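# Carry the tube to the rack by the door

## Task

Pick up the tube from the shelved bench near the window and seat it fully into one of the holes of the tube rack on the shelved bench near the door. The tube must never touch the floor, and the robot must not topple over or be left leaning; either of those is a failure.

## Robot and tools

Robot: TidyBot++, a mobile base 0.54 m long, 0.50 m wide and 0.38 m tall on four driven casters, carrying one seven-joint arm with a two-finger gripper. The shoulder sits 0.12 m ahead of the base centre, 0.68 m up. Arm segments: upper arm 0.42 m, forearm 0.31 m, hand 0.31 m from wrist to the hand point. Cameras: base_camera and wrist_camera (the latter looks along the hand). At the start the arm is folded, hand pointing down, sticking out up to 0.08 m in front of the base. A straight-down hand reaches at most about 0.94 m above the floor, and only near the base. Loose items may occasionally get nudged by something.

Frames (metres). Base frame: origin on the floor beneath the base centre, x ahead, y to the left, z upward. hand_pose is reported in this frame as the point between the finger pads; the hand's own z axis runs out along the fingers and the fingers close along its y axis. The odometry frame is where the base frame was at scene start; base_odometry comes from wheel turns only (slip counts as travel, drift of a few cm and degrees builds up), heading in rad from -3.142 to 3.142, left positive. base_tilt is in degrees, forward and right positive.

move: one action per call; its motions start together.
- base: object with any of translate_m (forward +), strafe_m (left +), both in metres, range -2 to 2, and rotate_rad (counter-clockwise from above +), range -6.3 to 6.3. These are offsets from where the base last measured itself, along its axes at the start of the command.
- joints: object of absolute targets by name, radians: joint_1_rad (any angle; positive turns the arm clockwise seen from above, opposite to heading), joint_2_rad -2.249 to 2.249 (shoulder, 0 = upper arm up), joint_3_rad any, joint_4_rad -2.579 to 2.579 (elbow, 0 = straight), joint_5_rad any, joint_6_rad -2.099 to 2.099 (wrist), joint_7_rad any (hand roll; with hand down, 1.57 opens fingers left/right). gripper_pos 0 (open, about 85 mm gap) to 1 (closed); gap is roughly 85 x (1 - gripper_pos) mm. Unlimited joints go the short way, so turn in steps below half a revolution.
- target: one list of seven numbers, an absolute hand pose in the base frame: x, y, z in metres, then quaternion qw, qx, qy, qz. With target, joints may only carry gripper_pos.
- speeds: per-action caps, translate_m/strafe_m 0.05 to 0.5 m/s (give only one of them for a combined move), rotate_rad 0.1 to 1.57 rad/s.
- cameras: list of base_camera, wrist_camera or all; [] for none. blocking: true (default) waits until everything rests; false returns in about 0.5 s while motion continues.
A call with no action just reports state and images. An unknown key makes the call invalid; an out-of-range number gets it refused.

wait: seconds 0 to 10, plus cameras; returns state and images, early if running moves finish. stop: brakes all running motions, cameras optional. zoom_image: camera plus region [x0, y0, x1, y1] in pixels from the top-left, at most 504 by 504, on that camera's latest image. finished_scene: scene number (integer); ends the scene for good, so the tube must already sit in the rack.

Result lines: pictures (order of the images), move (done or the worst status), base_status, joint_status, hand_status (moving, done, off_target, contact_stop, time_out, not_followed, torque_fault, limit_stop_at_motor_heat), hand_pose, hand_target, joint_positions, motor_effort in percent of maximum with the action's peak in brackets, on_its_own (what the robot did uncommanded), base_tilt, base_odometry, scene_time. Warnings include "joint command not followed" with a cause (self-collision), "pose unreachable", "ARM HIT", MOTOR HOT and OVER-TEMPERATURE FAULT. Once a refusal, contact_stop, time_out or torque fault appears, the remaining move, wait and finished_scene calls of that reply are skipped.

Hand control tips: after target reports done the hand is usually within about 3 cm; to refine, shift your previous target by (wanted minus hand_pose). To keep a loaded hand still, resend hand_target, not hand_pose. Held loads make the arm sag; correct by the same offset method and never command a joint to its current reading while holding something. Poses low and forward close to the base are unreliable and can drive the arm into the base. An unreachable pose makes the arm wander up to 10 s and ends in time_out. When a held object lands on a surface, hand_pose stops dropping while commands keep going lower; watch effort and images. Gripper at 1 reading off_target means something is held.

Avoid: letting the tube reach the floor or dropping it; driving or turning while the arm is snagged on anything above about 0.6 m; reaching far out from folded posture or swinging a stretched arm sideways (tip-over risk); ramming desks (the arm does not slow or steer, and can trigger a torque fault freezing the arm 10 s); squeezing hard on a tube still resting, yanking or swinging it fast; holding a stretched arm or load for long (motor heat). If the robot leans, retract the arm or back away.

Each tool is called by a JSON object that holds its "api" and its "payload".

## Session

{"api": "move", "payload": {"joints": {"joint_1_rad": 0, "joint_2_rad": 0.0, "joint_3_rad": 3.14, "joint_4_rad": -1.3, "joint_5_rad": 0, "joint_6_rad": -0.35, "joint_7_rad": 1.6}}}

Scene clock: 2.50 s.
move: done
base_odometry: x=+0.000 y=+0.000 heading=+0.000
base_tilt: forward=+0.6 right=-0.4
base_status: not commanded
joint_positions: joint_1_rad=-0.006 joint_2_rad=-0.020 joint_3_rad=+3.158 joint_4_rad=-1.305 joint_5_rad=+0.001 joint_6_rad=-0.402 joint_7_rad=+1.615 gripper_pos=+0.000
joint_status: all done
motor_effort: joint_1_rad=+0(2) joint_2_rad=-22(23) joint_3_rad=-1(2) joint_4_rad=+20(21) joint_5_rad=+0(1) joint_6_rad=+8(9) joint_7_rad=-1(1)
hand_pose: x=+0.7215 y=-0.0052 z=+1.1553 quat_wxyz=(+0.018, +0.747, +0.013, +0.665) (m; base frame)
hand_target: x=+0.7322 y=+0.0023 z=+1.1620 quat_wxyz=(+0.009, +0.734, +0.011, +0.678) (m; base frame)
hand_status: not commanded
pictures: base_camera, wrist_camera
Images, in order (width x height): base_camera 644x364, wrist_camera 644x476.

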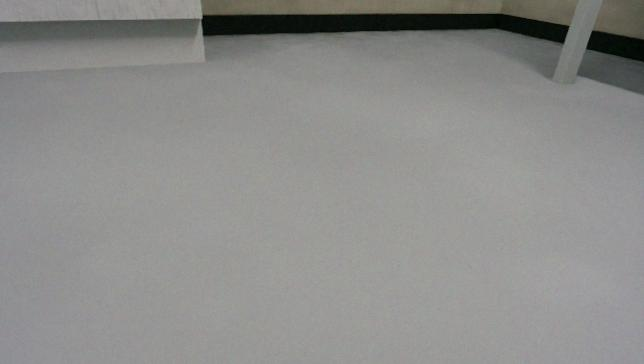

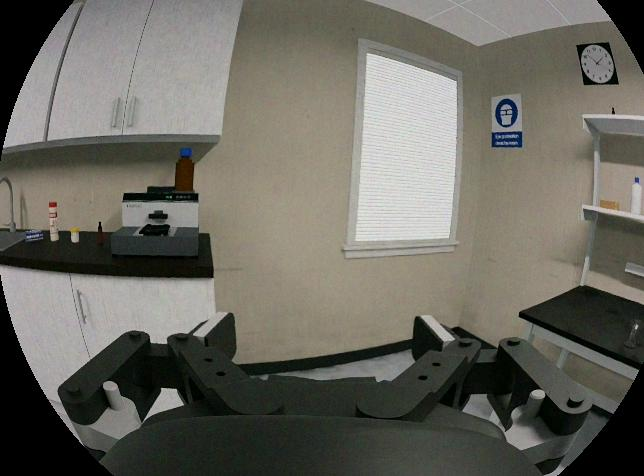

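{"api": "move", "payload": {"base": {"rotate_rad": -1.5}}}

{"api": "zoom_image", "payload": {"camera": "wrist_camera", "region": [140, 200, 500, 400]}}

Scene clock: 4.90 s.
move: done
base_odometry: x=+0.000 y=+0.000 heading=-1.500
base_tilt: forward=+0.6 right=-0.3
base_status: done
joint_positions: joint_1_rad=+0.003 joint_2_rad=+0.001 joint_3_rad=+3.148 joint_4_rad=-1.305 joint_5_rad=+0.001 joint_6_rad=-0.398 joint_7_rad=+1.615 gripper_pos=+0.000
joint_status: not commanded
motor_effort: joint_1_rad=+0(4) joint_2_rad=-23(27) joint_3_rad=+0(4) joint_4_rad=+21(21) joint_5_rad=+1(1) joint_6_rad=+8(9) joint_7_rad=+1(2)
hand_pose: x=+0.7316 y=-0.0043 z=+1.1431 quat_wxyz=(+0.018, +0.753, +0.013, +0.658) (m; base frame)
hand_target: x=+0.7322 y=+0.0023 z=+1.1620 quat_wxyz=(+0.009, +0.734, +0.011, +0.678) (m; base frame)
hand_status: not commanded
pictures: base_camera, wrist_camera
Images, in order (width x height): base_camera 644x364, wrist_camera 644x476.

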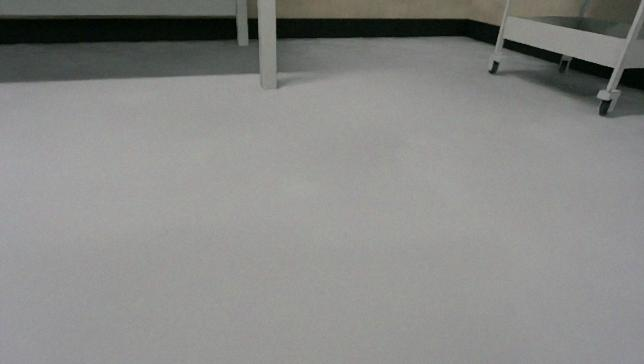

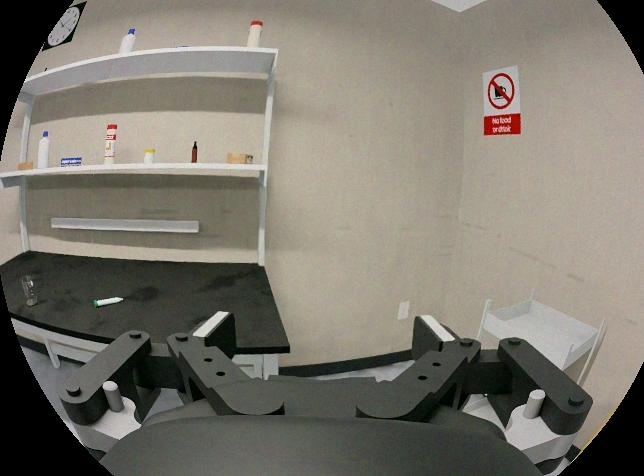

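Scaled by 1.400.

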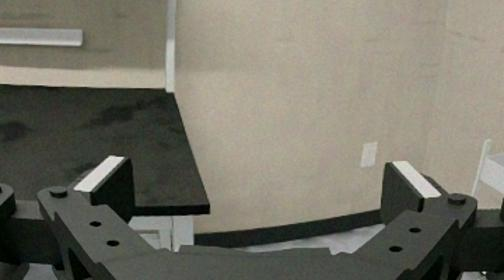

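{"api": "move", "payload": {"base": {"translate_m": 0.934, "strafe_m": 0.688, "rotate_rad": 0.31}, "joints": {"joint_2_rad": 0.0, "joint_4_rad": -1.1, "joint_6_rad": -1.55, "joint_7_rad": 1.555}}}

Scene clock: 9.27 s.
move: done
base_odometry: x=+0.753 y=-0.883 heading=-1.189
base_tilt: forward=+0.6 right=-0.4
base_status: done
joint_positions: joint_1_rad=-0.002 joint_2_rad=+0.001 joint_3_rad=+3.138 joint_4_rad=-1.106 joint_5_rad=+0.001 joint_6_rad=-1.504 joint_7_rad=+1.614 gripper_pos=+0.000
joint_status: all done
motor_effort: joint_1_rad=+0(5) joint_2_rad=-19(25) joint_3_rad=-1(4) joint_4_rad=+17(21) joint_5_rad=+0(2) joint_6_rad=+4(9) joint_7_rad=+1(2)
hand_pose: x=+0.5582 y=+0.0035 z=+0.9748 quat_wxyz=(+0.005, +0.965, +0.023, +0.262) (m; base frame)
hand_target: x=+0.5461 y=+0.0020 z=+0.9707 quat_wxyz=(-0.002, +0.970, -0.007, +0.243) (m; base frame)
hand_status: not commanded
pictures: base_camera, wrist_camera
Images, in order (width x height): base_camera 644x364, wrist_camera 644x476.

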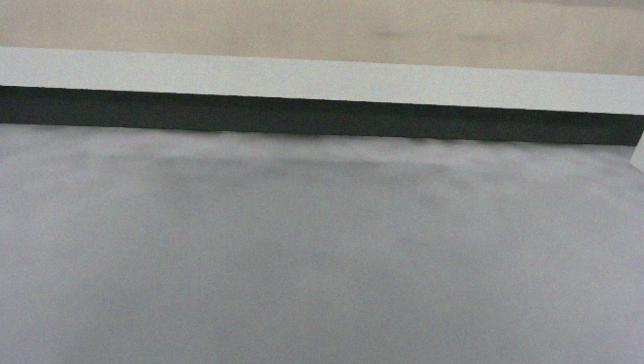

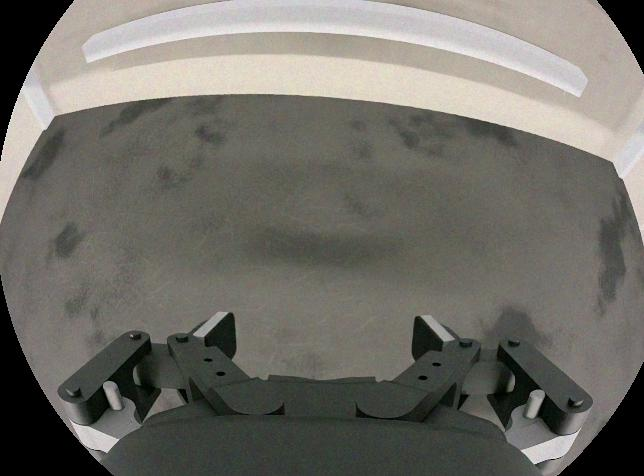

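{"api": "move", "payload": {"base": {"translate_m": -0.25}}}

Scene clock: 11.47 s.
move: done
base_odometry: x=+0.660 y=-0.651 heading=-1.189
base_tilt: forward=+0.6 right=-0.3
base_status: done
joint_positions: joint_1_rad=-0.002 joint_2_rad=-0.006 joint_3_rad=+3.138 joint_4_rad=-1.105 joint_5_rad=+0.001 joint_6_rad=-1.508 joint_7_rad=+1.614 gripper_pos=+0.000
joint_status: not commanded
motor_effort: joint_1_rad=+0(2) joint_2_rad=-19(24) joint_3_rad=-1(2) joint_4_rad=+17(18) joint_5_rad=+0(1) joint_6_rad=+4(5) joint_7_rad=+1(1)
hand_pose: x=+0.5552 y=+0.0035 z=+0.9776 quat_wxyz=(+0.005, +0.964, +0.023, +0.264) (m; base frame)
hand_target: x=+0.5461 y=+0.0020 z=+0.9707 quat_wxyz=(-0.002, +0.970, -0.007, +0.243) (m; base frame)
hand_status: not commanded
pictures: base_camera, wrist_camera
Images, in order (width x height): base_camera 644x364, wrist_camera 644x476.

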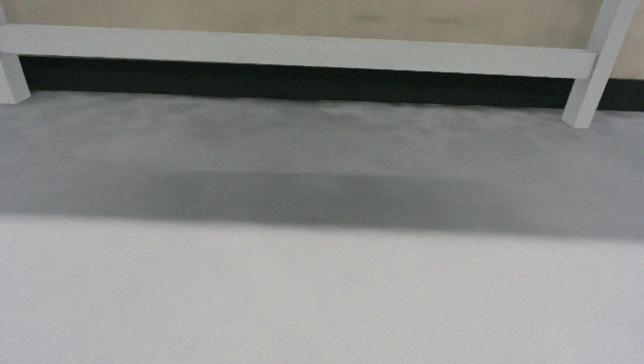

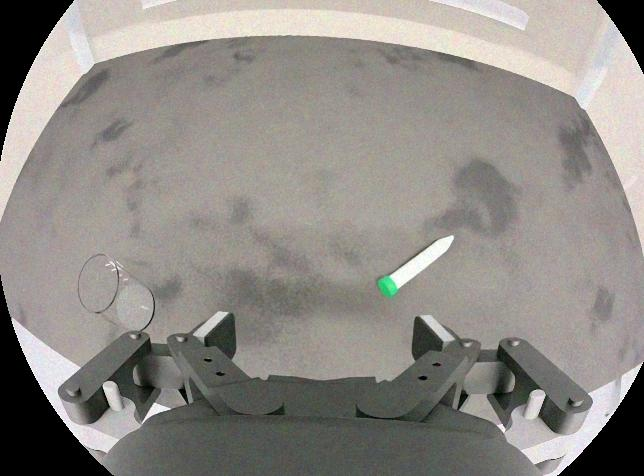

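{"api": "move", "payload": {"base": {"translate_m": 0.12, "strafe_m": -0.087}, "joints": {"joint_2_rad": 0.365, "joint_4_rad": -0.84, "joint_6_rad": -1.99, "joint_7_rad": 3.78}}}

Scene clock: 15.80 s.
move: done
base_odometry: x=+0.623 y=-0.795 heading=-1.189
base_tilt: forward=+0.6 right=-0.4
base_status: done
joint_positions: joint_1_rad=-0.002 joint_2_rad=+0.355 joint_3_rad=+3.138 joint_4_rad=-0.847 joint_5_rad=+0.001 joint_6_rad=-1.940 joint_7_rad=+3.714 gripper_pos=+0.000
joint_status: all done
motor_effort: joint_1_rad=+0(2) joint_2_rad=-30(32) joint_3_rad=-1(2) joint_4_rad=+15(18) joint_5_rad=+0(2) joint_6_rad=-1(5) joint_7_rad=+1(2)
hand_pose: x=+0.5581 y=+0.0031 z=+0.8781 quat_wxyz=(-0.001, +0.476, +0.879, +0.000) (m; base frame)
hand_target: x=+0.5461 y=+0.0019 z=+0.8764 quat_wxyz=(-0.024, +0.449, +0.893, -0.012) (m; base frame)
hand_status: not commanded
pictures: base_camera, wrist_camera
Images, in order (width x height): base_camera 644x364, wrist_camera 644x476.

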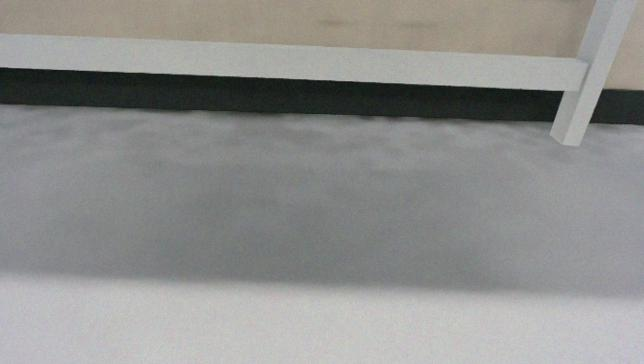

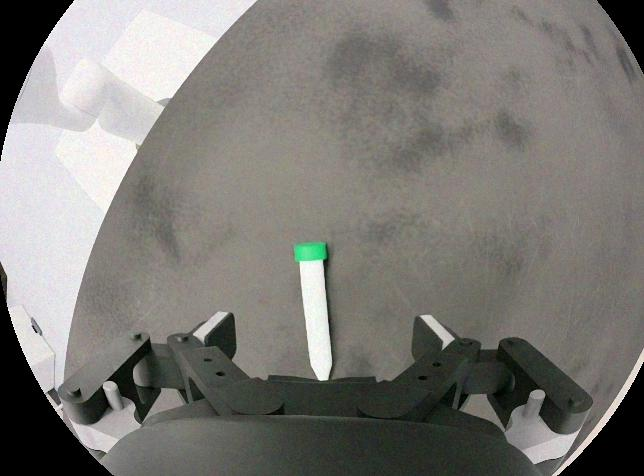

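{"api": "move", "payload": {"base": {"translate_m": -0.013, "strafe_m": 0.0093}, "joints": {"joint_2_rad": 0.283, "joint_4_rad": -1.19, "joint_6_rad": -1.61, "joint_7_rad": 3.852}, "cameras": ["wrist_camera"]}}

{"api": "zoom_image", "payload": {"camera": "wrist_camera", "region": [180, 220, 480, 420]}}

Scene clock: 18.23 s.
move: done
base_odometry: x=+0.627 y=-0.779 heading=-1.190
base_tilt: forward=+0.7 right=-0.3
base_status: done
joint_positions: joint_1_rad=-0.002 joint_2_rad=+0.302 joint_3_rad=+3.138 joint_4_rad=-1.172 joint_5_rad=+0.001 joint_6_rad=-1.660 joint_7_rad=+3.788 gripper_pos=+0.000
joint_status: all done
motor_effort: joint_1_rad=+0(4) joint_2_rad=-29(32) joint_3_rad=-1(3) joint_4_rad=+16(17) joint_5_rad=+0(1) joint_6_rad=-1(2) joint_7_rad=+0(1)
hand_pose: x=+0.5593 y=+0.0033 z=+0.8029 quat_wxyz=(+0.004, +0.444, +0.896, +0.002) (m; base frame)
hand_target: x=+0.5676 y=+0.0020 z=+0.8058 quat_wxyz=(+0.027, +0.416, +0.909, +0.012) (m; base frame)
hand_status: not commanded
pictures: wrist_camera
Images, in order (width x height): wrist_camera 644x476.

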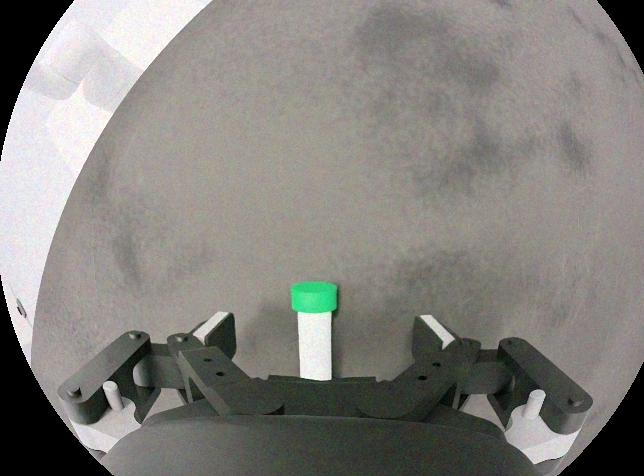

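Scaled by 1.680.

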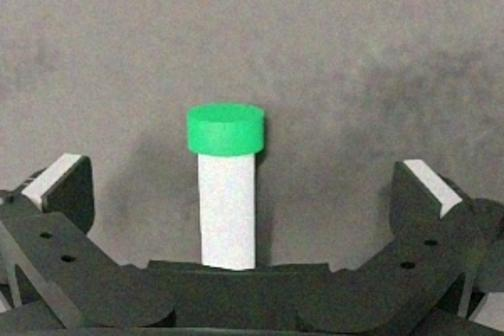

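{"api": "move", "payload": {"base": {"strafe_m": -0.007}, "joints": {"joint_2_rad": 0.285, "joint_4_rad": -1.237, "joint_6_rad": -1.57, "gripper_pos": 0.6}, "cameras": ["wrist_camera"]}}

{"api": "zoom_image", "payload": {"camera": "wrist_camera", "region": [180, 220, 480, 420]}}

Scene clock: 19.63 s.
move: done
base_odometry: x=+0.621 y=-0.782 heading=-1.189
base_tilt: forward=+0.6 right=-0.3
base_status: done
joint_positions: joint_1_rad=-0.001 joint_2_rad=+0.298 joint_3_rad=+3.138 joint_4_rad=-1.223 joint_5_rad=+0.001 joint_6_rad=-1.617 joint_7_rad=+3.788 gripper_pos=+0.600
joint_status: all done
motor_effort: joint_1_rad=+0(3) joint_2_rad=-29(31) joint_3_rad=-1(3) joint_4_rad=+16(17) joint_5_rad=+0(1) joint_6_rad=-1(2) joint_7_rad=+0(1)
hand_pose: x=+0.5577 y=+0.0028 z=+0.7886 quat_wxyz=(+0.002, +0.444, +0.896, +0.001) (m; base frame)
hand_target: x=+0.5667 y=+0.0020 z=+0.7900 quat_wxyz=(+0.022, +0.416, +0.909, +0.011) (m; base frame)
hand_status: not commanded
pictures: wrist_camera
Images, in order (width x height): wrist_camera 644x476.

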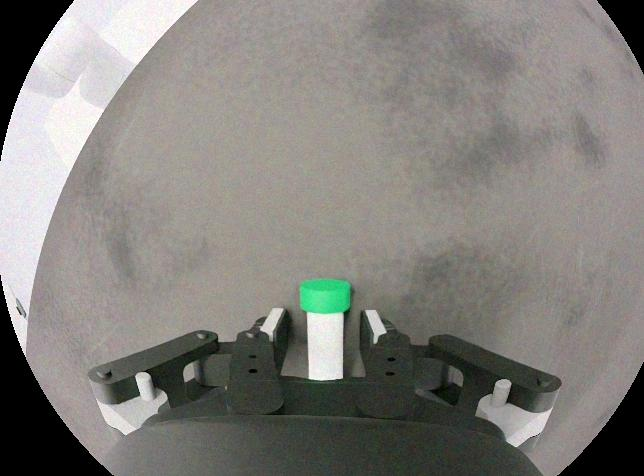

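Scaled by 1.680.

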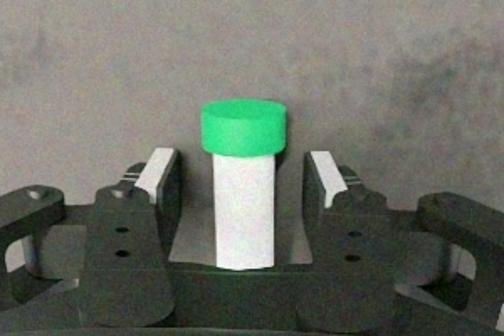

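{"api": "move", "payload": {"base": {"translate_m": 0.002, "strafe_m": -0.003}, "cameras": []}}

{"api": "move", "payload": {"joints": {"gripper_pos": 0.87}, "cameras": ["wrist_camera"]}}

Scene clock: 20.40 s.
move: done
base_odometry: x=+0.619 y=-0.785 heading=-1.189
base_tilt: forward=+0.7 right=-0.3
base_status: done
joint_positions: joint_1_rad=-0.001 joint_2_rad=+0.297 joint_3_rad=+3.138 joint_4_rad=-1.223 joint_5_rad=+0.001 joint_6_rad=-1.616 joint_7_rad=+3.788 gripper_pos=+0.600
joint_status: not commanded
motor_effort: joint_1_rad=+0(4) joint_2_rad=-28(31) joint_3_rad=-1(4) joint_4_rad=+15(16) joint_5_rad=+0(2) joint_6_rad=+0(1) joint_7_rad=+1(1)
hand_pose: x=+0.5579 y=+0.0027 z=+0.7889 quat_wxyz=(+0.002, +0.444, +0.896, +0.001) (m; base frame)
hand_target: x=+0.5667 y=+0.0020 z=+0.7900 quat_wxyz=(+0.022, +0.416, +0.909, +0.011) (m; base frame)
hand_status: not commanded
pictures: none
No camera images: "cameras" was empty.

Scene clock: 21.07 s.
move: done
base_odometry: x=+0.619 y=-0.785 heading=-1.189
base_tilt: forward=+0.6 right=-0.4
base_status: not commanded
joint_positions: joint_1_rad=-0.001 joint_2_rad=+0.296 joint_3_rad=+3.138 joint_4_rad=-1.223 joint_5_rad=+0.001 joint_6_rad=-1.616 joint_7_rad=+3.788 gripper_pos=+0.850
joint_status: all done
motor_effort: joint_1_rad=+0(1) joint_2_rad=-28(29) joint_3_rad=-1(1) joint_4_rad=+16(16) joint_5_rad=+0(1) joint_6_rad=-1(1) joint_7_rad=+1(1)
hand_pose: x=+0.5578 y=+0.0027 z=+0.7893 quat_wxyz=(+0.003, +0.444, +0.896, +0.002) (m; base frame)
hand_target: x=+0.5667 y=+0.0020 z=+0.7900 quat_wxyz=(+0.022, +0.416, +0.909, +0.011) (m; base frame)
hand_status: not commanded
pictures: wrist_camera
Images, in order (width x height): wrist_camera 644x476.

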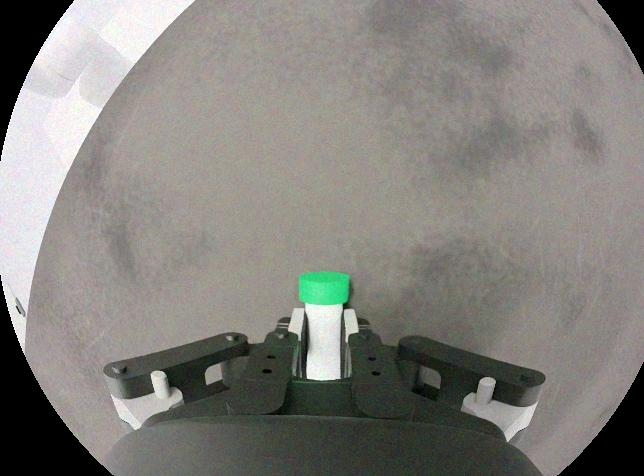

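{"api": "move", "payload": {"joints": {"joint_2_rad": 0.33, "joint_4_rad": -0.9, "joint_6_rad": -1.93}, "cameras": []}}

{"api": "move", "payload": {"base": {"translate_m": -0.45}, "joints": {"gripper_pos": 0.93}, "cameras": ["wrist_camera"]}}

{"api": "move", "payload": {"base": {"translate_m": -0.4, "rotate_rad": 3.14}, "joints": {"joint_2_rad": 0.0, "joint_4_rad": -1.2, "joint_6_rad": -0.65, "joint_7_rad": 1.5}}}

Scene clock: 23.37 s.
move: done
base_odometry: x=+0.619 y=-0.785 heading=-1.189
base_tilt: forward=+0.7 right=-0.3
base_status: not commanded
joint_positions: joint_1_rad=-0.001 joint_2_rad=+0.312 joint_3_rad=+3.138 joint_4_rad=-0.908 joint_5_rad=+0.001 joint_6_rad=-1.880 joint_7_rad=+3.788 gripper_pos=+0.850
joint_status: all done
motor_effort: joint_1_rad=-1(1) joint_2_rad=-29(31) joint_3_rad=-1(1) joint_4_rad=+15(17) joint_5_rad=+0(1) joint_6_rad=-1(2) joint_7_rad=+0(1)
hand_pose: x=+0.5563 y=+0.0026 z=+0.8796 quat_wxyz=(+0.019, +0.444, +0.896, +0.010) (m; base frame)
hand_target: x=+0.5459 y=+0.0019 z=+0.8737 quat_wxyz=(-0.008, +0.416, +0.909, -0.004) (m; base frame)
hand_status: not commanded
pictures: none
No camera images: "cameras" was empty.

Scene clock: 25.57 s.
move: off_target
base_odometry: x=+0.451 y=-0.367 heading=-1.188
base_tilt: forward=+0.6 right=-0.3
base_status: done
joint_positions: joint_1_rad=-0.001 joint_2_rad=+0.321 joint_3_rad=+3.138 joint_4_rad=-0.906 joint_5_rad=+0.001 joint_6_rad=-1.888 joint_7_rad=+3.788 gripper_pos=+0.858
joint_status: gripper_pos off_target (ended at +0.858, target +0.930)
motor_effort: joint_1_rad=+0(1) joint_2_rad=-29(32) joint_3_rad=-1(1) joint_4_rad=+15(16) joint_5_rad=+0(1) joint_6_rad=-1(1) joint_7_rad=+0(2)
hand_pose: x=+0.5560 y=+0.0026 z=+0.8756 quat_wxyz=(+0.012, +0.444, +0.896, +0.006) (m; base frame)
hand_target: x=+0.5459 y=+0.0019 z=+0.8737 quat_wxyz=(-0.008, +0.416, +0.909, -0.004) (m; base frame)
hand_status: not commanded
pictures: wrist_camera
Images, in order (width x height): wrist_camera 644x476.

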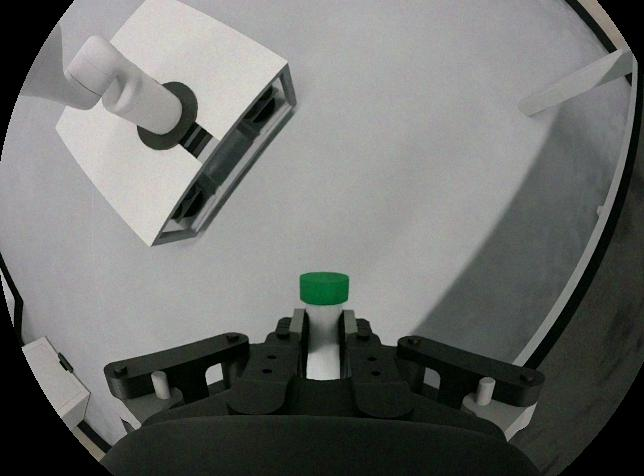

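Scene clock: 29.20 s.
move: done
base_odometry: x=+0.302 y=+0.004 heading=+1.951
base_tilt: forward=+0.6 right=-0.3
base_status: done
joint_positions: joint_1_rad=+0.002 joint_2_rad=+0.019 joint_3_rad=+3.140 joint_4_rad=-1.185 joint_5_rad=+0.001 joint_6_rad=-0.699 joint_7_rad=+1.563 gripper_pos=+0.858
joint_status: all done
motor_effort: joint_1_rad=-1(4) joint_2_rad=-22(33) joint_3_rad=-1(3) joint_4_rad=+20(21) joint_5_rad=+0(2) joint_6_rad=+8(9) joint_7_rad=+0(2)
hand_pose: x=+0.7146 y=+0.0008 z=+1.1139 quat_wxyz=(-0.002, +0.814, -0.003, +0.581) (m; base frame)
hand_target: x=+0.7112 y=+0.0023 z=+1.1307 quat_wxyz=(-0.022, +0.798, -0.028, +0.601) (m; base frame)
hand_status: not commanded
pictures: base_camera, wrist_camera
Images, in order (width x height): base_camera 644x364, wrist_camera 644x476.

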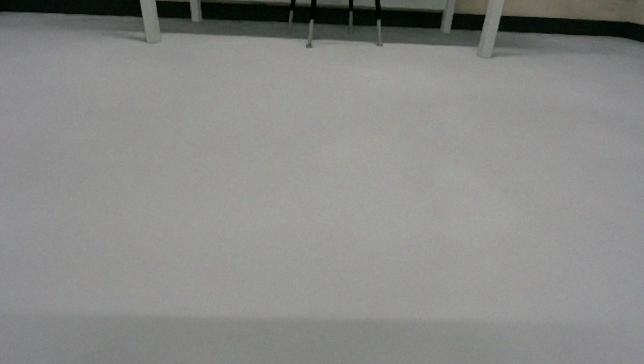

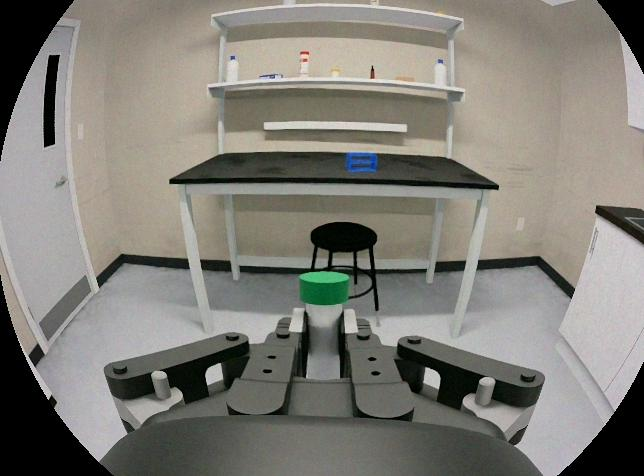

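{"api": "move", "payload": {"base": {"translate_m": 0.9, "strafe_m": -0.28, "rotate_rad": -0.04}, "joints": {"joint_6_rad": -0.85}}}

{"api": "zoom_image", "payload": {"camera": "wrist_camera", "region": [180, 120, 420, 280]}}

Scene clock: 33.23 s.
move: done
base_odometry: x=+0.228 y=+0.944 heading=+1.912
base_tilt: forward=+0.7 right=-0.3
base_status: done
joint_positions: joint_1_rad=+0.004 joint_2_rad=+0.005 joint_3_rad=+3.142 joint_4_rad=-1.191 joint_5_rad=+0.001 joint_6_rad=-0.845 joint_7_rad=+1.563 gripper_pos=+0.858
joint_status: all done
motor_effort: joint_1_rad=-1(4) joint_2_rad=-21(25) joint_3_rad=-1(4) joint_4_rad=+19(21) joint_5_rad=+0(1) joint_6_rad=+8(9) joint_7_rad=+0(2)
hand_pose: x=+0.6912 y=-0.0014 z=+1.0766 quat_wxyz=(+0.000, +0.852, -0.005, +0.523) (m; base frame)
hand_target: x=+0.6882 y=+0.0023 z=+1.0729 quat_wxyz=(-0.019, +0.854, -0.030, +0.519) (m; base frame)
hand_status: not commanded
pictures: base_camera, wrist_camera
Images, in order (width x height): base_camera 644x364, wrist_camera 644x476.

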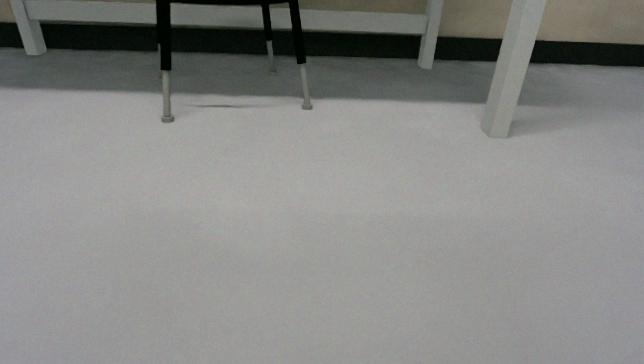

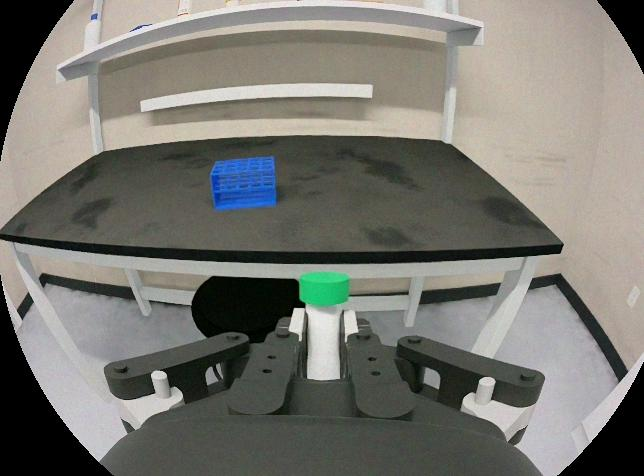

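Scaled by 2.100.

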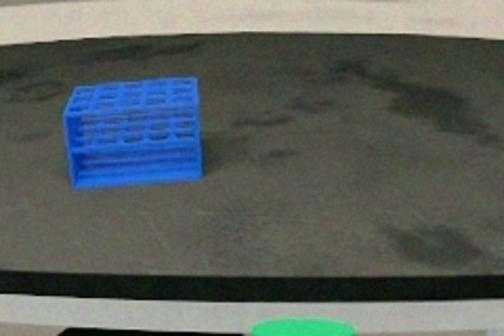

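{"api": "move", "payload": {"base": {"translate_m": 0.38, "strafe_m": 0.06}, "joints": {"joint_6_rad": -0.98}}}

{"api": "zoom_image", "payload": {"camera": "wrist_camera", "region": [140, 160, 340, 320]}}

Scene clock: 35.93 s.
move: done
base_odometry: x=+0.044 y=+1.282 heading=+1.912
base_tilt: forward=+0.7 right=-0.3
base_status: done
joint_positions: joint_1_rad=+0.004 joint_2_rad=+0.008 joint_3_rad=+3.142 joint_4_rad=-1.192 joint_5_rad=+0.001 joint_6_rad=-0.967 joint_7_rad=+1.563 gripper_pos=+0.858
joint_status: all done
motor_effort: joint_1_rad=+0(1) joint_2_rad=-22(26) joint_3_rad=+0(1) joint_4_rad=+19(21) joint_5_rad=+1(1) joint_6_rad=+7(9) joint_7_rad=+0(1)
hand_pose: x=+0.6729 y=-0.0014 z=+1.0416 quat_wxyz=(+0.000, +0.884, -0.005, +0.468) (m; base frame)
hand_target: x=+0.6673 y=+0.0022 z=+1.0384 quat_wxyz=(-0.017, +0.886, -0.031, +0.462) (m; base frame)
hand_status: not commanded
pictures: base_camera, wrist_camera
Images, in order (width x height): base_camera 644x364, wrist_camera 644x476.

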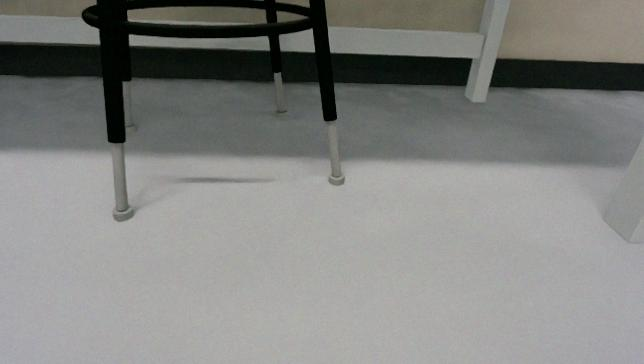

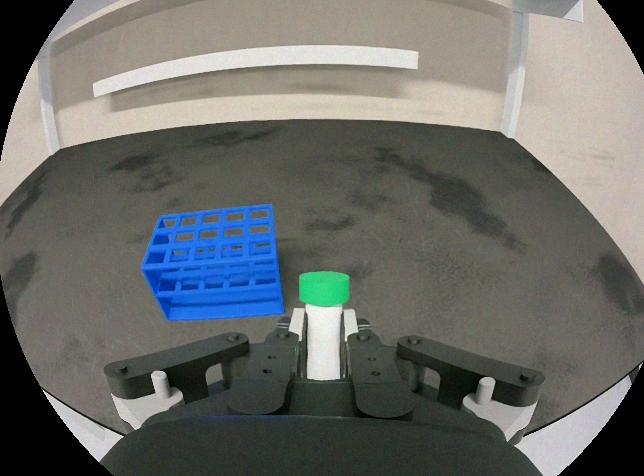

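Scaled by 2.520.

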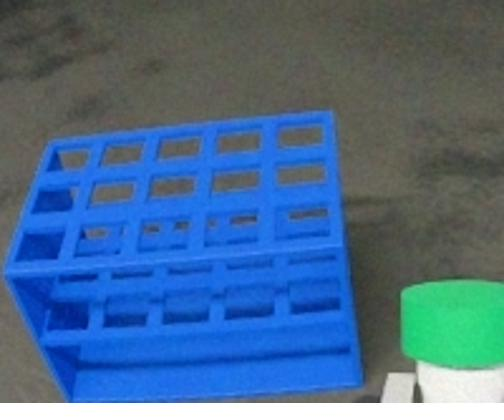

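{"api": "move", "payload": {"joints": {"joint_6_rad": -0.33}, "cameras": []}}

{"api": "move", "payload": {"base": {"translate_m": 0.083, "strafe_m": 0.103}, "joints": {"joint_2_rad": -0.05, "joint_4_rad": -1.635, "joint_6_rad": 0.06}, "cameras": ["wrist_camera"]}}

Scene clock: 38.67 s.
move: done
base_odometry: x=+0.044 y=+1.282 heading=+1.912
base_tilt: forward=+0.7 right=-0.3
base_status: not commanded
joint_positions: joint_1_rad=+0.004 joint_2_rad=+0.006 joint_3_rad=+3.142 joint_4_rad=-1.192 joint_5_rad=+0.001 joint_6_rad=-0.374 joint_7_rad=+1.563 gripper_pos=+0.858
joint_status: all done
motor_effort: joint_1_rad=+0(0) joint_2_rad=-23(23) joint_3_rad=-1(1) joint_4_rad=+20(21) joint_5_rad=+1(1) joint_6_rad=+9(10) joint_7_rad=+0(2)
hand_pose: x=+0.7257 y=-0.0015 z=+1.2165 quat_wxyz=(-0.001, +0.708, -0.004, +0.707) (m; base frame)
hand_target: x=+0.7230 y=+0.0023 z=+1.2292 quat_wxyz=(-0.026, +0.692, -0.024, +0.721) (m; base frame)
hand_status: not commanded
pictures: none
No camera images: "cameras" was empty.

Scene clock: 40.53 s.
move: done
base_odometry: x=-0.081 y=+1.326 heading=+1.912
base_tilt: forward=+0.7 right=-0.3
base_status: done
joint_positions: joint_1_rad=+0.003 joint_2_rad=-0.033 joint_3_rad=+3.141 joint_4_rad=-1.617 joint_5_rad=+0.001 joint_6_rad=+0.009 joint_7_rad=+1.563 gripper_pos=+0.858
joint_status: all done
motor_effort: joint_1_rad=+0(3) joint_2_rad=-22(27) joint_3_rad=-1(3) joint_4_rad=+21(23) joint_5_rad=+1(1) joint_6_rad=+9(11) joint_7_rad=+1(1)
hand_pose: x=+0.7306 y=+0.0004 z=+1.0973 quat_wxyz=(-0.002, +0.708, -0.003, +0.706) (m; base frame)
hand_target: x=+0.7232 y=+0.0023 z=+1.1118 quat_wxyz=(-0.026, +0.690, -0.024, +0.723) (m; base frame)
hand_status: not commanded
pictures: wrist_camera
Images, in order (width x height): wrist_camera 644x476.

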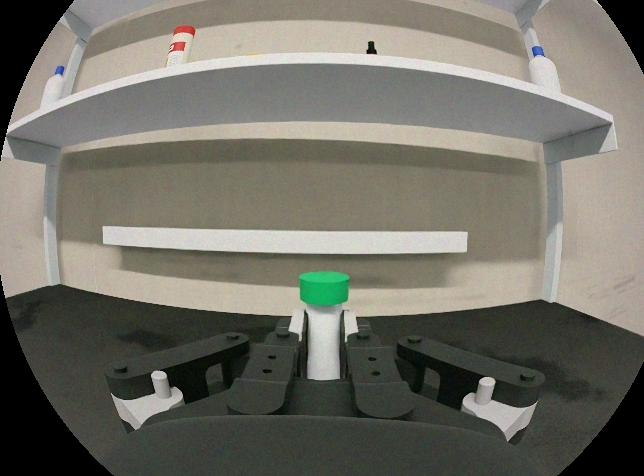

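{"api": "move", "payload": {"joints": {"joint_1_rad":0,"joint_2_rad":-0.05,"joint_3_rad":3.14,"joint_4_rad":-1.675,"joint_5_rad":0,"joint_6_rad":0.10,"joint_7_rad":1.5}, "base": {"strafe_m":-0.003}, "cameras": ["wrist_camera"]}}

Scene clock: 42.00 s.
move: done
base_odometry: x=-0.078 y=+1.327 heading=+1.912
base_tilt: forward=+0.6 right=-0.3
base_status: done
joint_positions: joint_1_rad=+0.003 joint_2_rad=-0.036 joint_3_rad=+3.141 joint_4_rad=-1.659 joint_5_rad=+0.001 joint_6_rad=+0.054 joint_7_rad=+1.563 gripper_pos=+0.858
joint_status: all done
motor_effort: joint_1_rad=+0(3) joint_2_rad=-22(24) joint_3_rad=-1(4) joint_4_rad=+21(23) joint_5_rad=+0(1) joint_6_rad=+9(9) joint_7_rad=+1(2)
hand_pose: x=+0.7291 y=+0.0003 z=+1.0862 quat_wxyz=(-0.002, +0.707, -0.003, +0.708) (m; base frame)
hand_target: x=+0.7228 y=+0.0023 z=+1.0993 quat_wxyz=(-0.026, +0.690, -0.024, +0.723) (m; base frame)
hand_status: not commanded
pictures: wrist_camera
Images, in order (width x height): wrist_camera 644x476.

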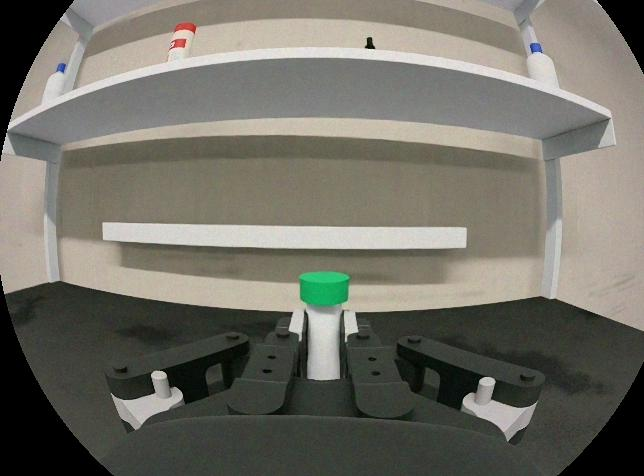

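{"api": "move", "payload": {"joints": {"joint_1_rad":0,"joint_2_rad":-0.045,"joint_3_rad":3.14,"joint_4_rad":-1.715,"joint_5_rad":0,"joint_6_rad":0.14,"joint_7_rad":1.5}, "cameras": []}}

{"api": "move", "payload": {"joints": {"joint_1_rad":0,"joint_2_rad":-0.035,"joint_3_rad":3.14,"joint_4_rad":-1.755,"joint_5_rad":0,"joint_6_rad":0.19,"joint_7_rad":1.5}, "cameras": ["wrist_camera"]}}

Scene clock: 43.00 s.
move: done
base_odometry: x=-0.078 y=+1.327 heading=+1.912
base_tilt: forward=+0.6 right=-0.4
base_status: not commanded
joint_positions: joint_1_rad=+0.003 joint_2_rad=-0.038 joint_3_rad=+3.141 joint_4_rad=-1.689 joint_5_rad=+0.001 joint_6_rad=+0.104 joint_7_rad=+1.563 gripper_pos=+0.858
joint_status: all done
motor_effort: joint_1_rad=-1(1) joint_2_rad=-20(24) joint_3_rad=-1(2) joint_4_rad=+20(22) joint_5_rad=+0(1) joint_6_rad=+7(10) joint_7_rad=+0(2)
hand_pose: x=+0.7277 y=+0.0004 z=+1.0842 quat_wxyz=(-0.002, +0.699, -0.003, +0.715) (m; base frame)
hand_target: x=+0.7239 y=+0.0023 z=+1.0837 quat_wxyz=(-0.026, +0.692, -0.024, +0.721) (m; base frame)
hand_status: not commanded
pictures: none
No camera images: "cameras" was empty.

Scene clock: 43.70 s.
move: done
base_odometry: x=-0.078 y=+1.327 heading=+1.912
base_tilt: forward=+0.6 right=-0.3
base_status: not commanded
joint_positions: joint_1_rad=+0.003 joint_2_rad=-0.038 joint_3_rad=+3.141 joint_4_rad=-1.720 joint_5_rad=+0.001 joint_6_rad=+0.163 joint_7_rad=+1.563 gripper_pos=+0.858
joint_status: all done
motor_effort: joint_1_rad=-1(2) joint_2_rad=-18(19) joint_3_rad=-1(1) joint_4_rad=+18(20) joint_5_rad=+1(1) joint_6_rad=+7(7) joint_7_rad=+0(1)
hand_pose: x=+0.7263 y=+0.0004 z=+1.0834 quat_wxyz=(-0.002, +0.689, -0.003, +0.725) (m; base frame)
hand_target: x=+0.7262 y=+0.0023 z=+1.0683 quat_wxyz=(-0.026, +0.692, -0.024, +0.721) (m; base frame)
hand_status: not commanded
pictures: wrist_camera
Images, in order (width x height): wrist_camera 644x476.

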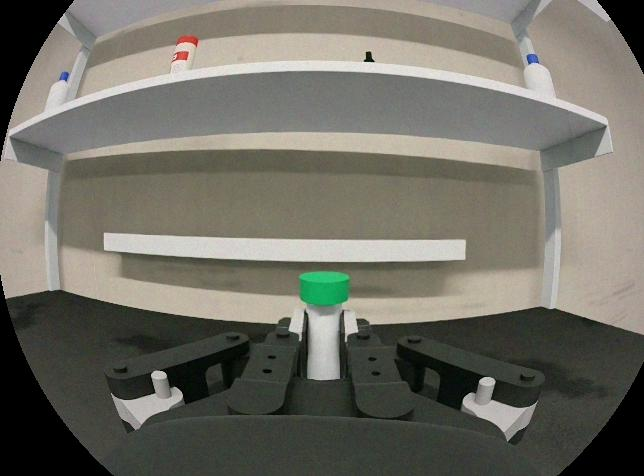

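{"api": "move", "payload": {"joints": {"joint_1_rad":0,"joint_2_rad":-0.05,"joint_3_rad":3.14,"joint_4_rad":-1.62,"joint_5_rad":0,"joint_6_rad":0.045,"joint_7_rad":1.5}}}

Scene clock: 45.03 s.
move: done
base_odometry: x=-0.078 y=+1.327 heading=+1.912
base_tilt: forward=+0.7 right=-0.4
base_status: not commanded
joint_positions: joint_1_rad=+0.003 joint_2_rad=-0.041 joint_3_rad=+3.141 joint_4_rad=-1.621 joint_5_rad=+0.001 joint_6_rad=+0.088 joint_7_rad=+1.563 gripper_pos=+0.858
joint_status: all done
motor_effort: joint_1_rad=+0(2) joint_2_rad=-22(25) joint_3_rad=-1(1) joint_4_rad=+21(22) joint_5_rad=+0(1) joint_6_rad=+8(10) joint_7_rad=+1(2)
hand_pose: x=+0.7264 y=+0.0004 z=+1.1238 quat_wxyz=(-0.002, +0.679, -0.003, +0.734) (m; base frame)
hand_target: x=+0.7233 y=+0.0023 z=+1.1166 quat_wxyz=(-0.026, +0.690, -0.024, +0.723) (m; base frame)
hand_status: not commanded
pictures: base_camera, wrist_camera
Images, in order (width x height): base_camera 644x364, wrist_camera 644x476.

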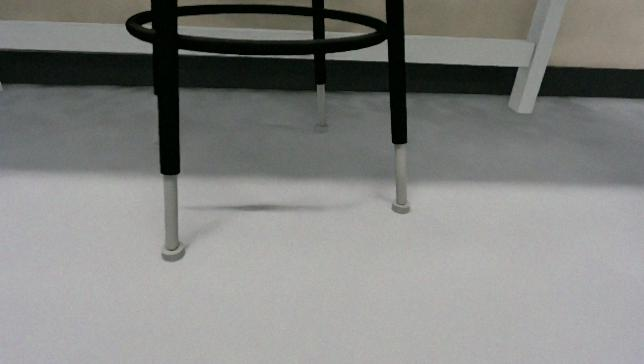

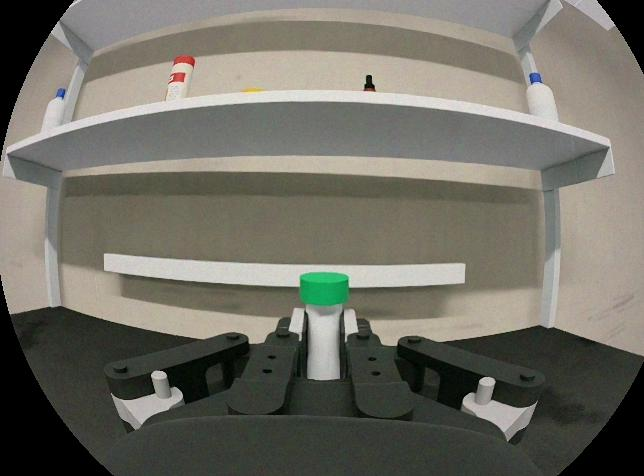

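{"api": "move", "payload": {"joints": {"joint_1_rad":0,"joint_2_rad":0.0,"joint_3_rad":3.14,"joint_4_rad":-0.574,"joint_5_rad":0,"joint_6_rad":-1.85,"joint_7_rad":1.5}, "cameras": ["wrist_camera"]}}

{"api": "zoom_image", "payload": {"camera": "wrist_camera", "region": [222, 100, 422, 300]}}

Scene clock: 48.97 s.
move: done
base_odometry: x=-0.078 y=+1.327 heading=+1.912
base_tilt: forward=+0.7 right=-0.3
base_status: not commanded
joint_positions: joint_1_rad=+0.003 joint_2_rad=-0.018 joint_3_rad=+3.141 joint_4_rad=-0.582 joint_5_rad=+0.001 joint_6_rad=-1.800 joint_7_rad=+1.563 gripper_pos=+0.858
joint_status: all done
motor_effort: joint_1_rad=+0(2) joint_2_rad=-13(23) joint_3_rad=-1(2) joint_4_rad=+12(22) joint_5_rad=+0(1) joint_6_rad=+6(10) joint_7_rad=+0(2)
hand_pose: x=+0.4980 y=+0.0005 z=+1.1463 quat_wxyz=(-0.001, +0.925, -0.005, +0.379) (m; base frame)
hand_target: x=+0.4944 y=+0.0020 z=+1.1320 quat_wxyz=(-0.013, +0.936, -0.032, +0.351) (m; base frame)
hand_status: not commanded
pictures: wrist_camera
Images, in order (width x height): wrist_camera 644x476.

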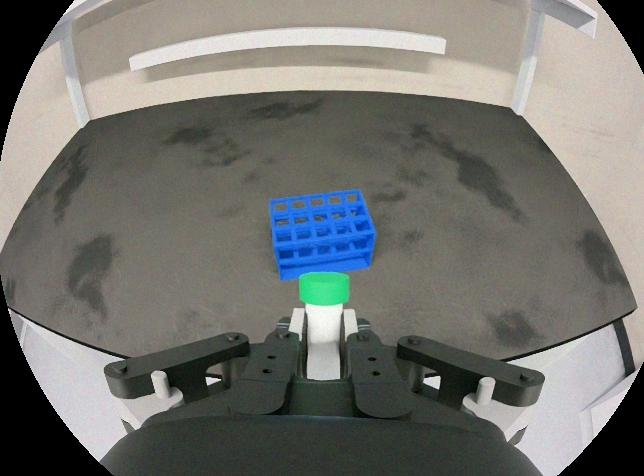

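Scaled by 2.520.

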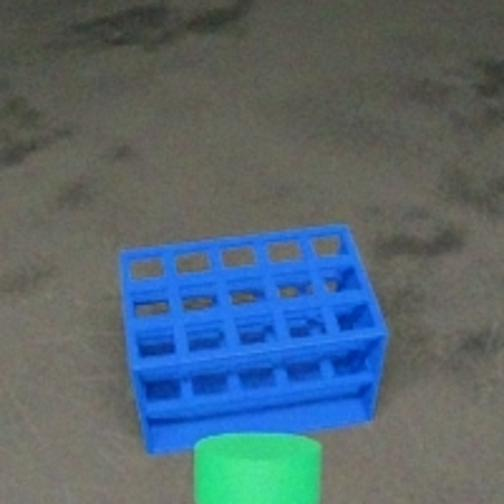

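{"api": "move", "payload": {"joints": {"joint_1_rad":0,"joint_2_rad":0.235,"joint_3_rad":3.14,"joint_4_rad":-0.45,"joint_5_rad":0,"joint_6_rad":-1.82,"joint_7_rad":1.5}, "cameras": ["wrist_camera"]}}

{"api": "zoom_image", "payload": {"camera": "wrist_camera", "region": [222, 120, 422, 320]}}

Scene clock: 51.73 s.
move: done
base_odometry: x=-0.078 y=+1.327 heading=+1.912
base_tilt: forward=+0.7 right=-0.4
base_status: not commanded
joint_positions: joint_1_rad=+0.003 joint_2_rad=+0.241 joint_3_rad=+3.141 joint_4_rad=-0.459 joint_5_rad=+0.001 joint_6_rad=-1.802 joint_7_rad=+1.563 gripper_pos=+0.858
joint_status: all done
motor_effort: joint_1_rad=+0(2) joint_2_rad=-25(29) joint_3_rad=-1(1) joint_4_rad=+13(16) joint_5_rad=+0(2) joint_6_rad=+5(7) joint_7_rad=+0(2)
hand_pose: x=+0.6076 y=+0.0002 z=+1.0814 quat_wxyz=(-0.001, +0.949, -0.005, +0.315) (m; base frame)
hand_target: x=+0.6009 y=+0.0020 z=+1.0841 quat_wxyz=(-0.012, +0.949, -0.033, +0.313) (m; base frame)
hand_status: not commanded
pictures: wrist_camera
Images, in order (width x height): wrist_camera 644x476.

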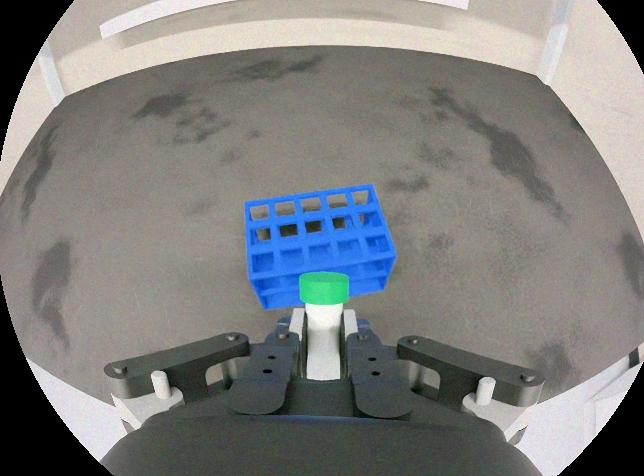

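Scaled by 2.520.

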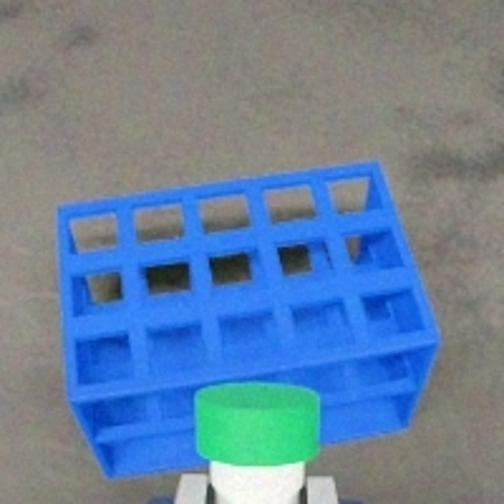

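{"api": "move", "payload": {"joints": {"joint_1_rad":0,"joint_2_rad":-0.05,"joint_3_rad":3.14,"joint_4_rad":-0.574,"joint_5_rad":0,"joint_6_rad":-0.95,"joint_7_rad":1.5}, "cameras": []}}

{"api": "move", "payload": {"joints": {"joint_1_rad":0,"joint_2_rad":-0.05,"joint_3_rad":3.14,"joint_4_rad":-1.635,"joint_5_rad":0,"joint_6_rad":0.06,"joint_7_rad":1.5}, "base": {"translate_m":-0.013}, "cameras": []}}

{"api": "move", "payload": {"joints": {"joint_1_rad":0,"joint_2_rad":-0.05,"joint_3_rad":3.14,"joint_4_rad":-1.675,"joint_5_rad":0,"joint_6_rad":0.10,"joint_7_rad":1.5}, "cameras": ["wrist_camera"]}}

Scene clock: 56.47 s.
move: done
base_odometry: x=-0.078 y=+1.327 heading=+1.912
base_tilt: forward=+0.7 right=-0.4
base_status: not commanded
joint_positions: joint_1_rad=+0.003 joint_2_rad=-0.056 joint_3_rad=+3.141 joint_4_rad=-0.558 joint_5_rad=+0.001 joint_6_rad=-1.003 joint_7_rad=+1.563 gripper_pos=+0.858
joint_status: all done
motor_effort: joint_1_rad=+0(2) joint_2_rad=-12(28) joint_3_rad=+0(2) joint_4_rad=+12(16) joint_5_rad=+1(1) joint_6_rad=+8(9) joint_7_rad=+1(2)
hand_pose: x=+0.5575 y=+0.0005 z=+1.3978 quat_wxyz=(-0.002, +0.683, -0.003, +0.730) (m; base frame)
hand_target: x=+0.5651 y=+0.0021 z=+1.4043 quat_wxyz=(-0.027, +0.672, -0.023, +0.740) (m; base frame)
hand_status: not commanded
pictures: none
No camera images: "cameras" was empty.

Scene clock: 59.13 s.
move: done
base_odometry: x=-0.074 y=+1.315 heading=+1.912
base_tilt: forward=+0.7 right=-0.3
base_status: done
joint_positions: joint_1_rad=+0.003 joint_2_rad=-0.055 joint_3_rad=+3.141 joint_4_rad=-1.616 joint_5_rad=+0.001 joint_6_rad=+0.009 joint_7_rad=+1.563 gripper_pos=+0.858
joint_status: all done
motor_effort: joint_1_rad=+0(2) joint_2_rad=-21(23) joint_3_rad=+0(1) joint_4_rad=+21(23) joint_5_rad=+0(1) joint_6_rad=+9(10) joint_7_rad=+0(2)
hand_pose: x=+0.7213 y=+0.0004 z=+1.1108 quat_wxyz=(-0.002, +0.701, -0.003, +0.714) (m; base frame)
hand_target: x=+0.7232 y=+0.0023 z=+1.1118 quat_wxyz=(-0.026, +0.690, -0.024, +0.723) (m; base frame)
hand_status: not commanded
pictures: none
No camera images: "cameras" was empty.

Scene clock: 59.83 s.
move: done
base_odometry: x=-0.074 y=+1.315 heading=+1.912
base_tilt: forward=+0.7 right=-0.4
base_status: not commanded
joint_positions: joint_1_rad=+0.003 joint_2_rad=-0.055 joint_3_rad=+3.141 joint_4_rad=-1.659 joint_5_rad=+0.001 joint_6_rad=+0.053 joint_7_rad=+1.563 gripper_pos=+0.858
joint_status: all done
motor_effort: joint_1_rad=+0(1) joint_2_rad=-22(23) joint_3_rad=-1(1) joint_4_rad=+21(23) joint_5_rad=+1(1) joint_6_rad=+9(10) joint_7_rad=+1(1)
hand_pose: x=+0.7212 y=+0.0004 z=+1.0976 quat_wxyz=(-0.002, +0.700, -0.003, +0.714) (m; base frame)
hand_target: x=+0.7228 y=+0.0023 z=+1.0993 quat_wxyz=(-0.026, +0.690, -0.024, +0.723) (m; base frame)
hand_status: not commanded
pictures: wrist_camera
Images, in order (width x height): wrist_camera 644x476.

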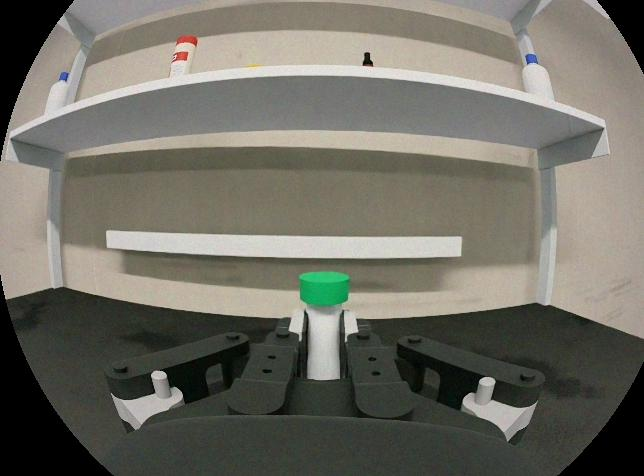

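{"api": "move", "payload": {"joints": {"joint_1_rad":0,"joint_2_rad":-0.03,"joint_3_rad":3.14,"joint_4_rad":-1.685,"joint_5_rad":0,"joint_6_rad":0.14,"joint_7_rad":1.5}, "cameras": []}}

Scene clock: 60.63 s.
move: done
base_odometry: x=-0.074 y=+1.315 heading=+1.912
base_tilt: forward=+0.7 right=-0.3
base_status: not commanded
joint_positions: joint_1_rad=+0.003 joint_2_rad=-0.044 joint_3_rad=+3.141 joint_4_rad=-1.666 joint_5_rad=+0.001 joint_6_rad=+0.097 joint_7_rad=+1.563 gripper_pos=+0.858
joint_status: all done
motor_effort: joint_1_rad=+0(1) joint_2_rad=-21(22) joint_3_rad=-1(1) joint_4_rad=+21(22) joint_5_rad=+1(2) joint_6_rad=+9(10) joint_7_rad=+0(1)
hand_pose: x=+0.7253 y=+0.0004 z=+1.1004 quat_wxyz=(-0.002, +0.691, -0.003, +0.723) (m; base frame)
hand_target: x=+0.7304 y=+0.0023 z=+1.0933 quat_wxyz=(-0.026, +0.687, -0.024, +0.726) (m; base frame)
hand_status: not commanded
pictures: none
No camera images: "cameras" was empty.

{"api": "move", "payload": {"joints": {"joint_1_rad":0,"joint_2_rad":-0.027,"joint_3_rad":3.14,"joint_4_rad":-1.705,"joint_5_rad":0,"joint_6_rad":0.10,"joint_7_rad":1.5}, "cameras": []}}

Scene clock: 61.47 s.
move: done
base_odometry: x=-0.074 y=+1.315 heading=+1.912
base_tilt: forward=+0.6 right=-0.3
base_status: not commanded
joint_positions: joint_1_rad=+0.003 joint_2_rad=-0.041 joint_3_rad=+3.141 joint_4_rad=-1.688 joint_5_rad=+0.001 joint_6_rad=+0.096 joint_7_rad=+1.563 gripper_pos=+0.858
joint_status: all done
motor_effort: joint_1_rad=+0(1) joint_2_rad=-21(23) joint_3_rad=-1(1) joint_4_rad=+21(23) joint_5_rad=+1(1) joint_6_rad=+8(9) joint_7_rad=+0(1)
hand_pose: x=+0.7264 y=+0.0004 z=+1.0846 quat_wxyz=(-0.002, +0.700, -0.003, +0.714) (m; base frame)
hand_target: x=+0.7315 y=+0.0023 z=+1.0665 quat_wxyz=(-0.025, +0.709, -0.025, +0.704) (m; base frame)
hand_status: not commanded
pictures: none
No camera images: "cameras" was empty.

{"api": "move", "payload": {"joints": {"joint_1_rad":0,"joint_2_rad":-0.025,"joint_3_rad":3.14,"joint_4_rad":-1.73,"joint_5_rad":0,"joint_6_rad":0.125,"joint_7_rad":1.5}, "cameras": []}}

Scene clock: 62.30 s.
move: done
base_odometry: x=-0.074 y=+1.315 heading=+1.912
base_tilt: forward=+0.6 right=-0.3
base_status: not commanded
joint_positions: joint_1_rad=+0.003 joint_2_rad=-0.039 joint_3_rad=+3.141 joint_4_rad=-1.712 joint_5_rad=+0.001 joint_6_rad=+0.101 joint_7_rad=+1.563 gripper_pos=+0.858
joint_status: all done
motor_effort: joint_1_rad=+0(1) joint_2_rad=-21(23) joint_3_rad=+0(1) joint_4_rad=+21(22) joint_5_rad=+0(1) joint_6_rad=+9(9) joint_7_rad=+0(2)
hand_pose: x=+0.7265 y=+0.0004 z=+1.0698 quat_wxyz=(-0.002, +0.708, -0.003, +0.707) (m; base frame)
hand_target: x=+0.7313 y=+0.0023 z=+1.0575 quat_wxyz=(-0.025, +0.710, -0.025, +0.703) (m; base frame)
hand_status: not commanded
pictures: none
No camera images: "cameras" was empty.


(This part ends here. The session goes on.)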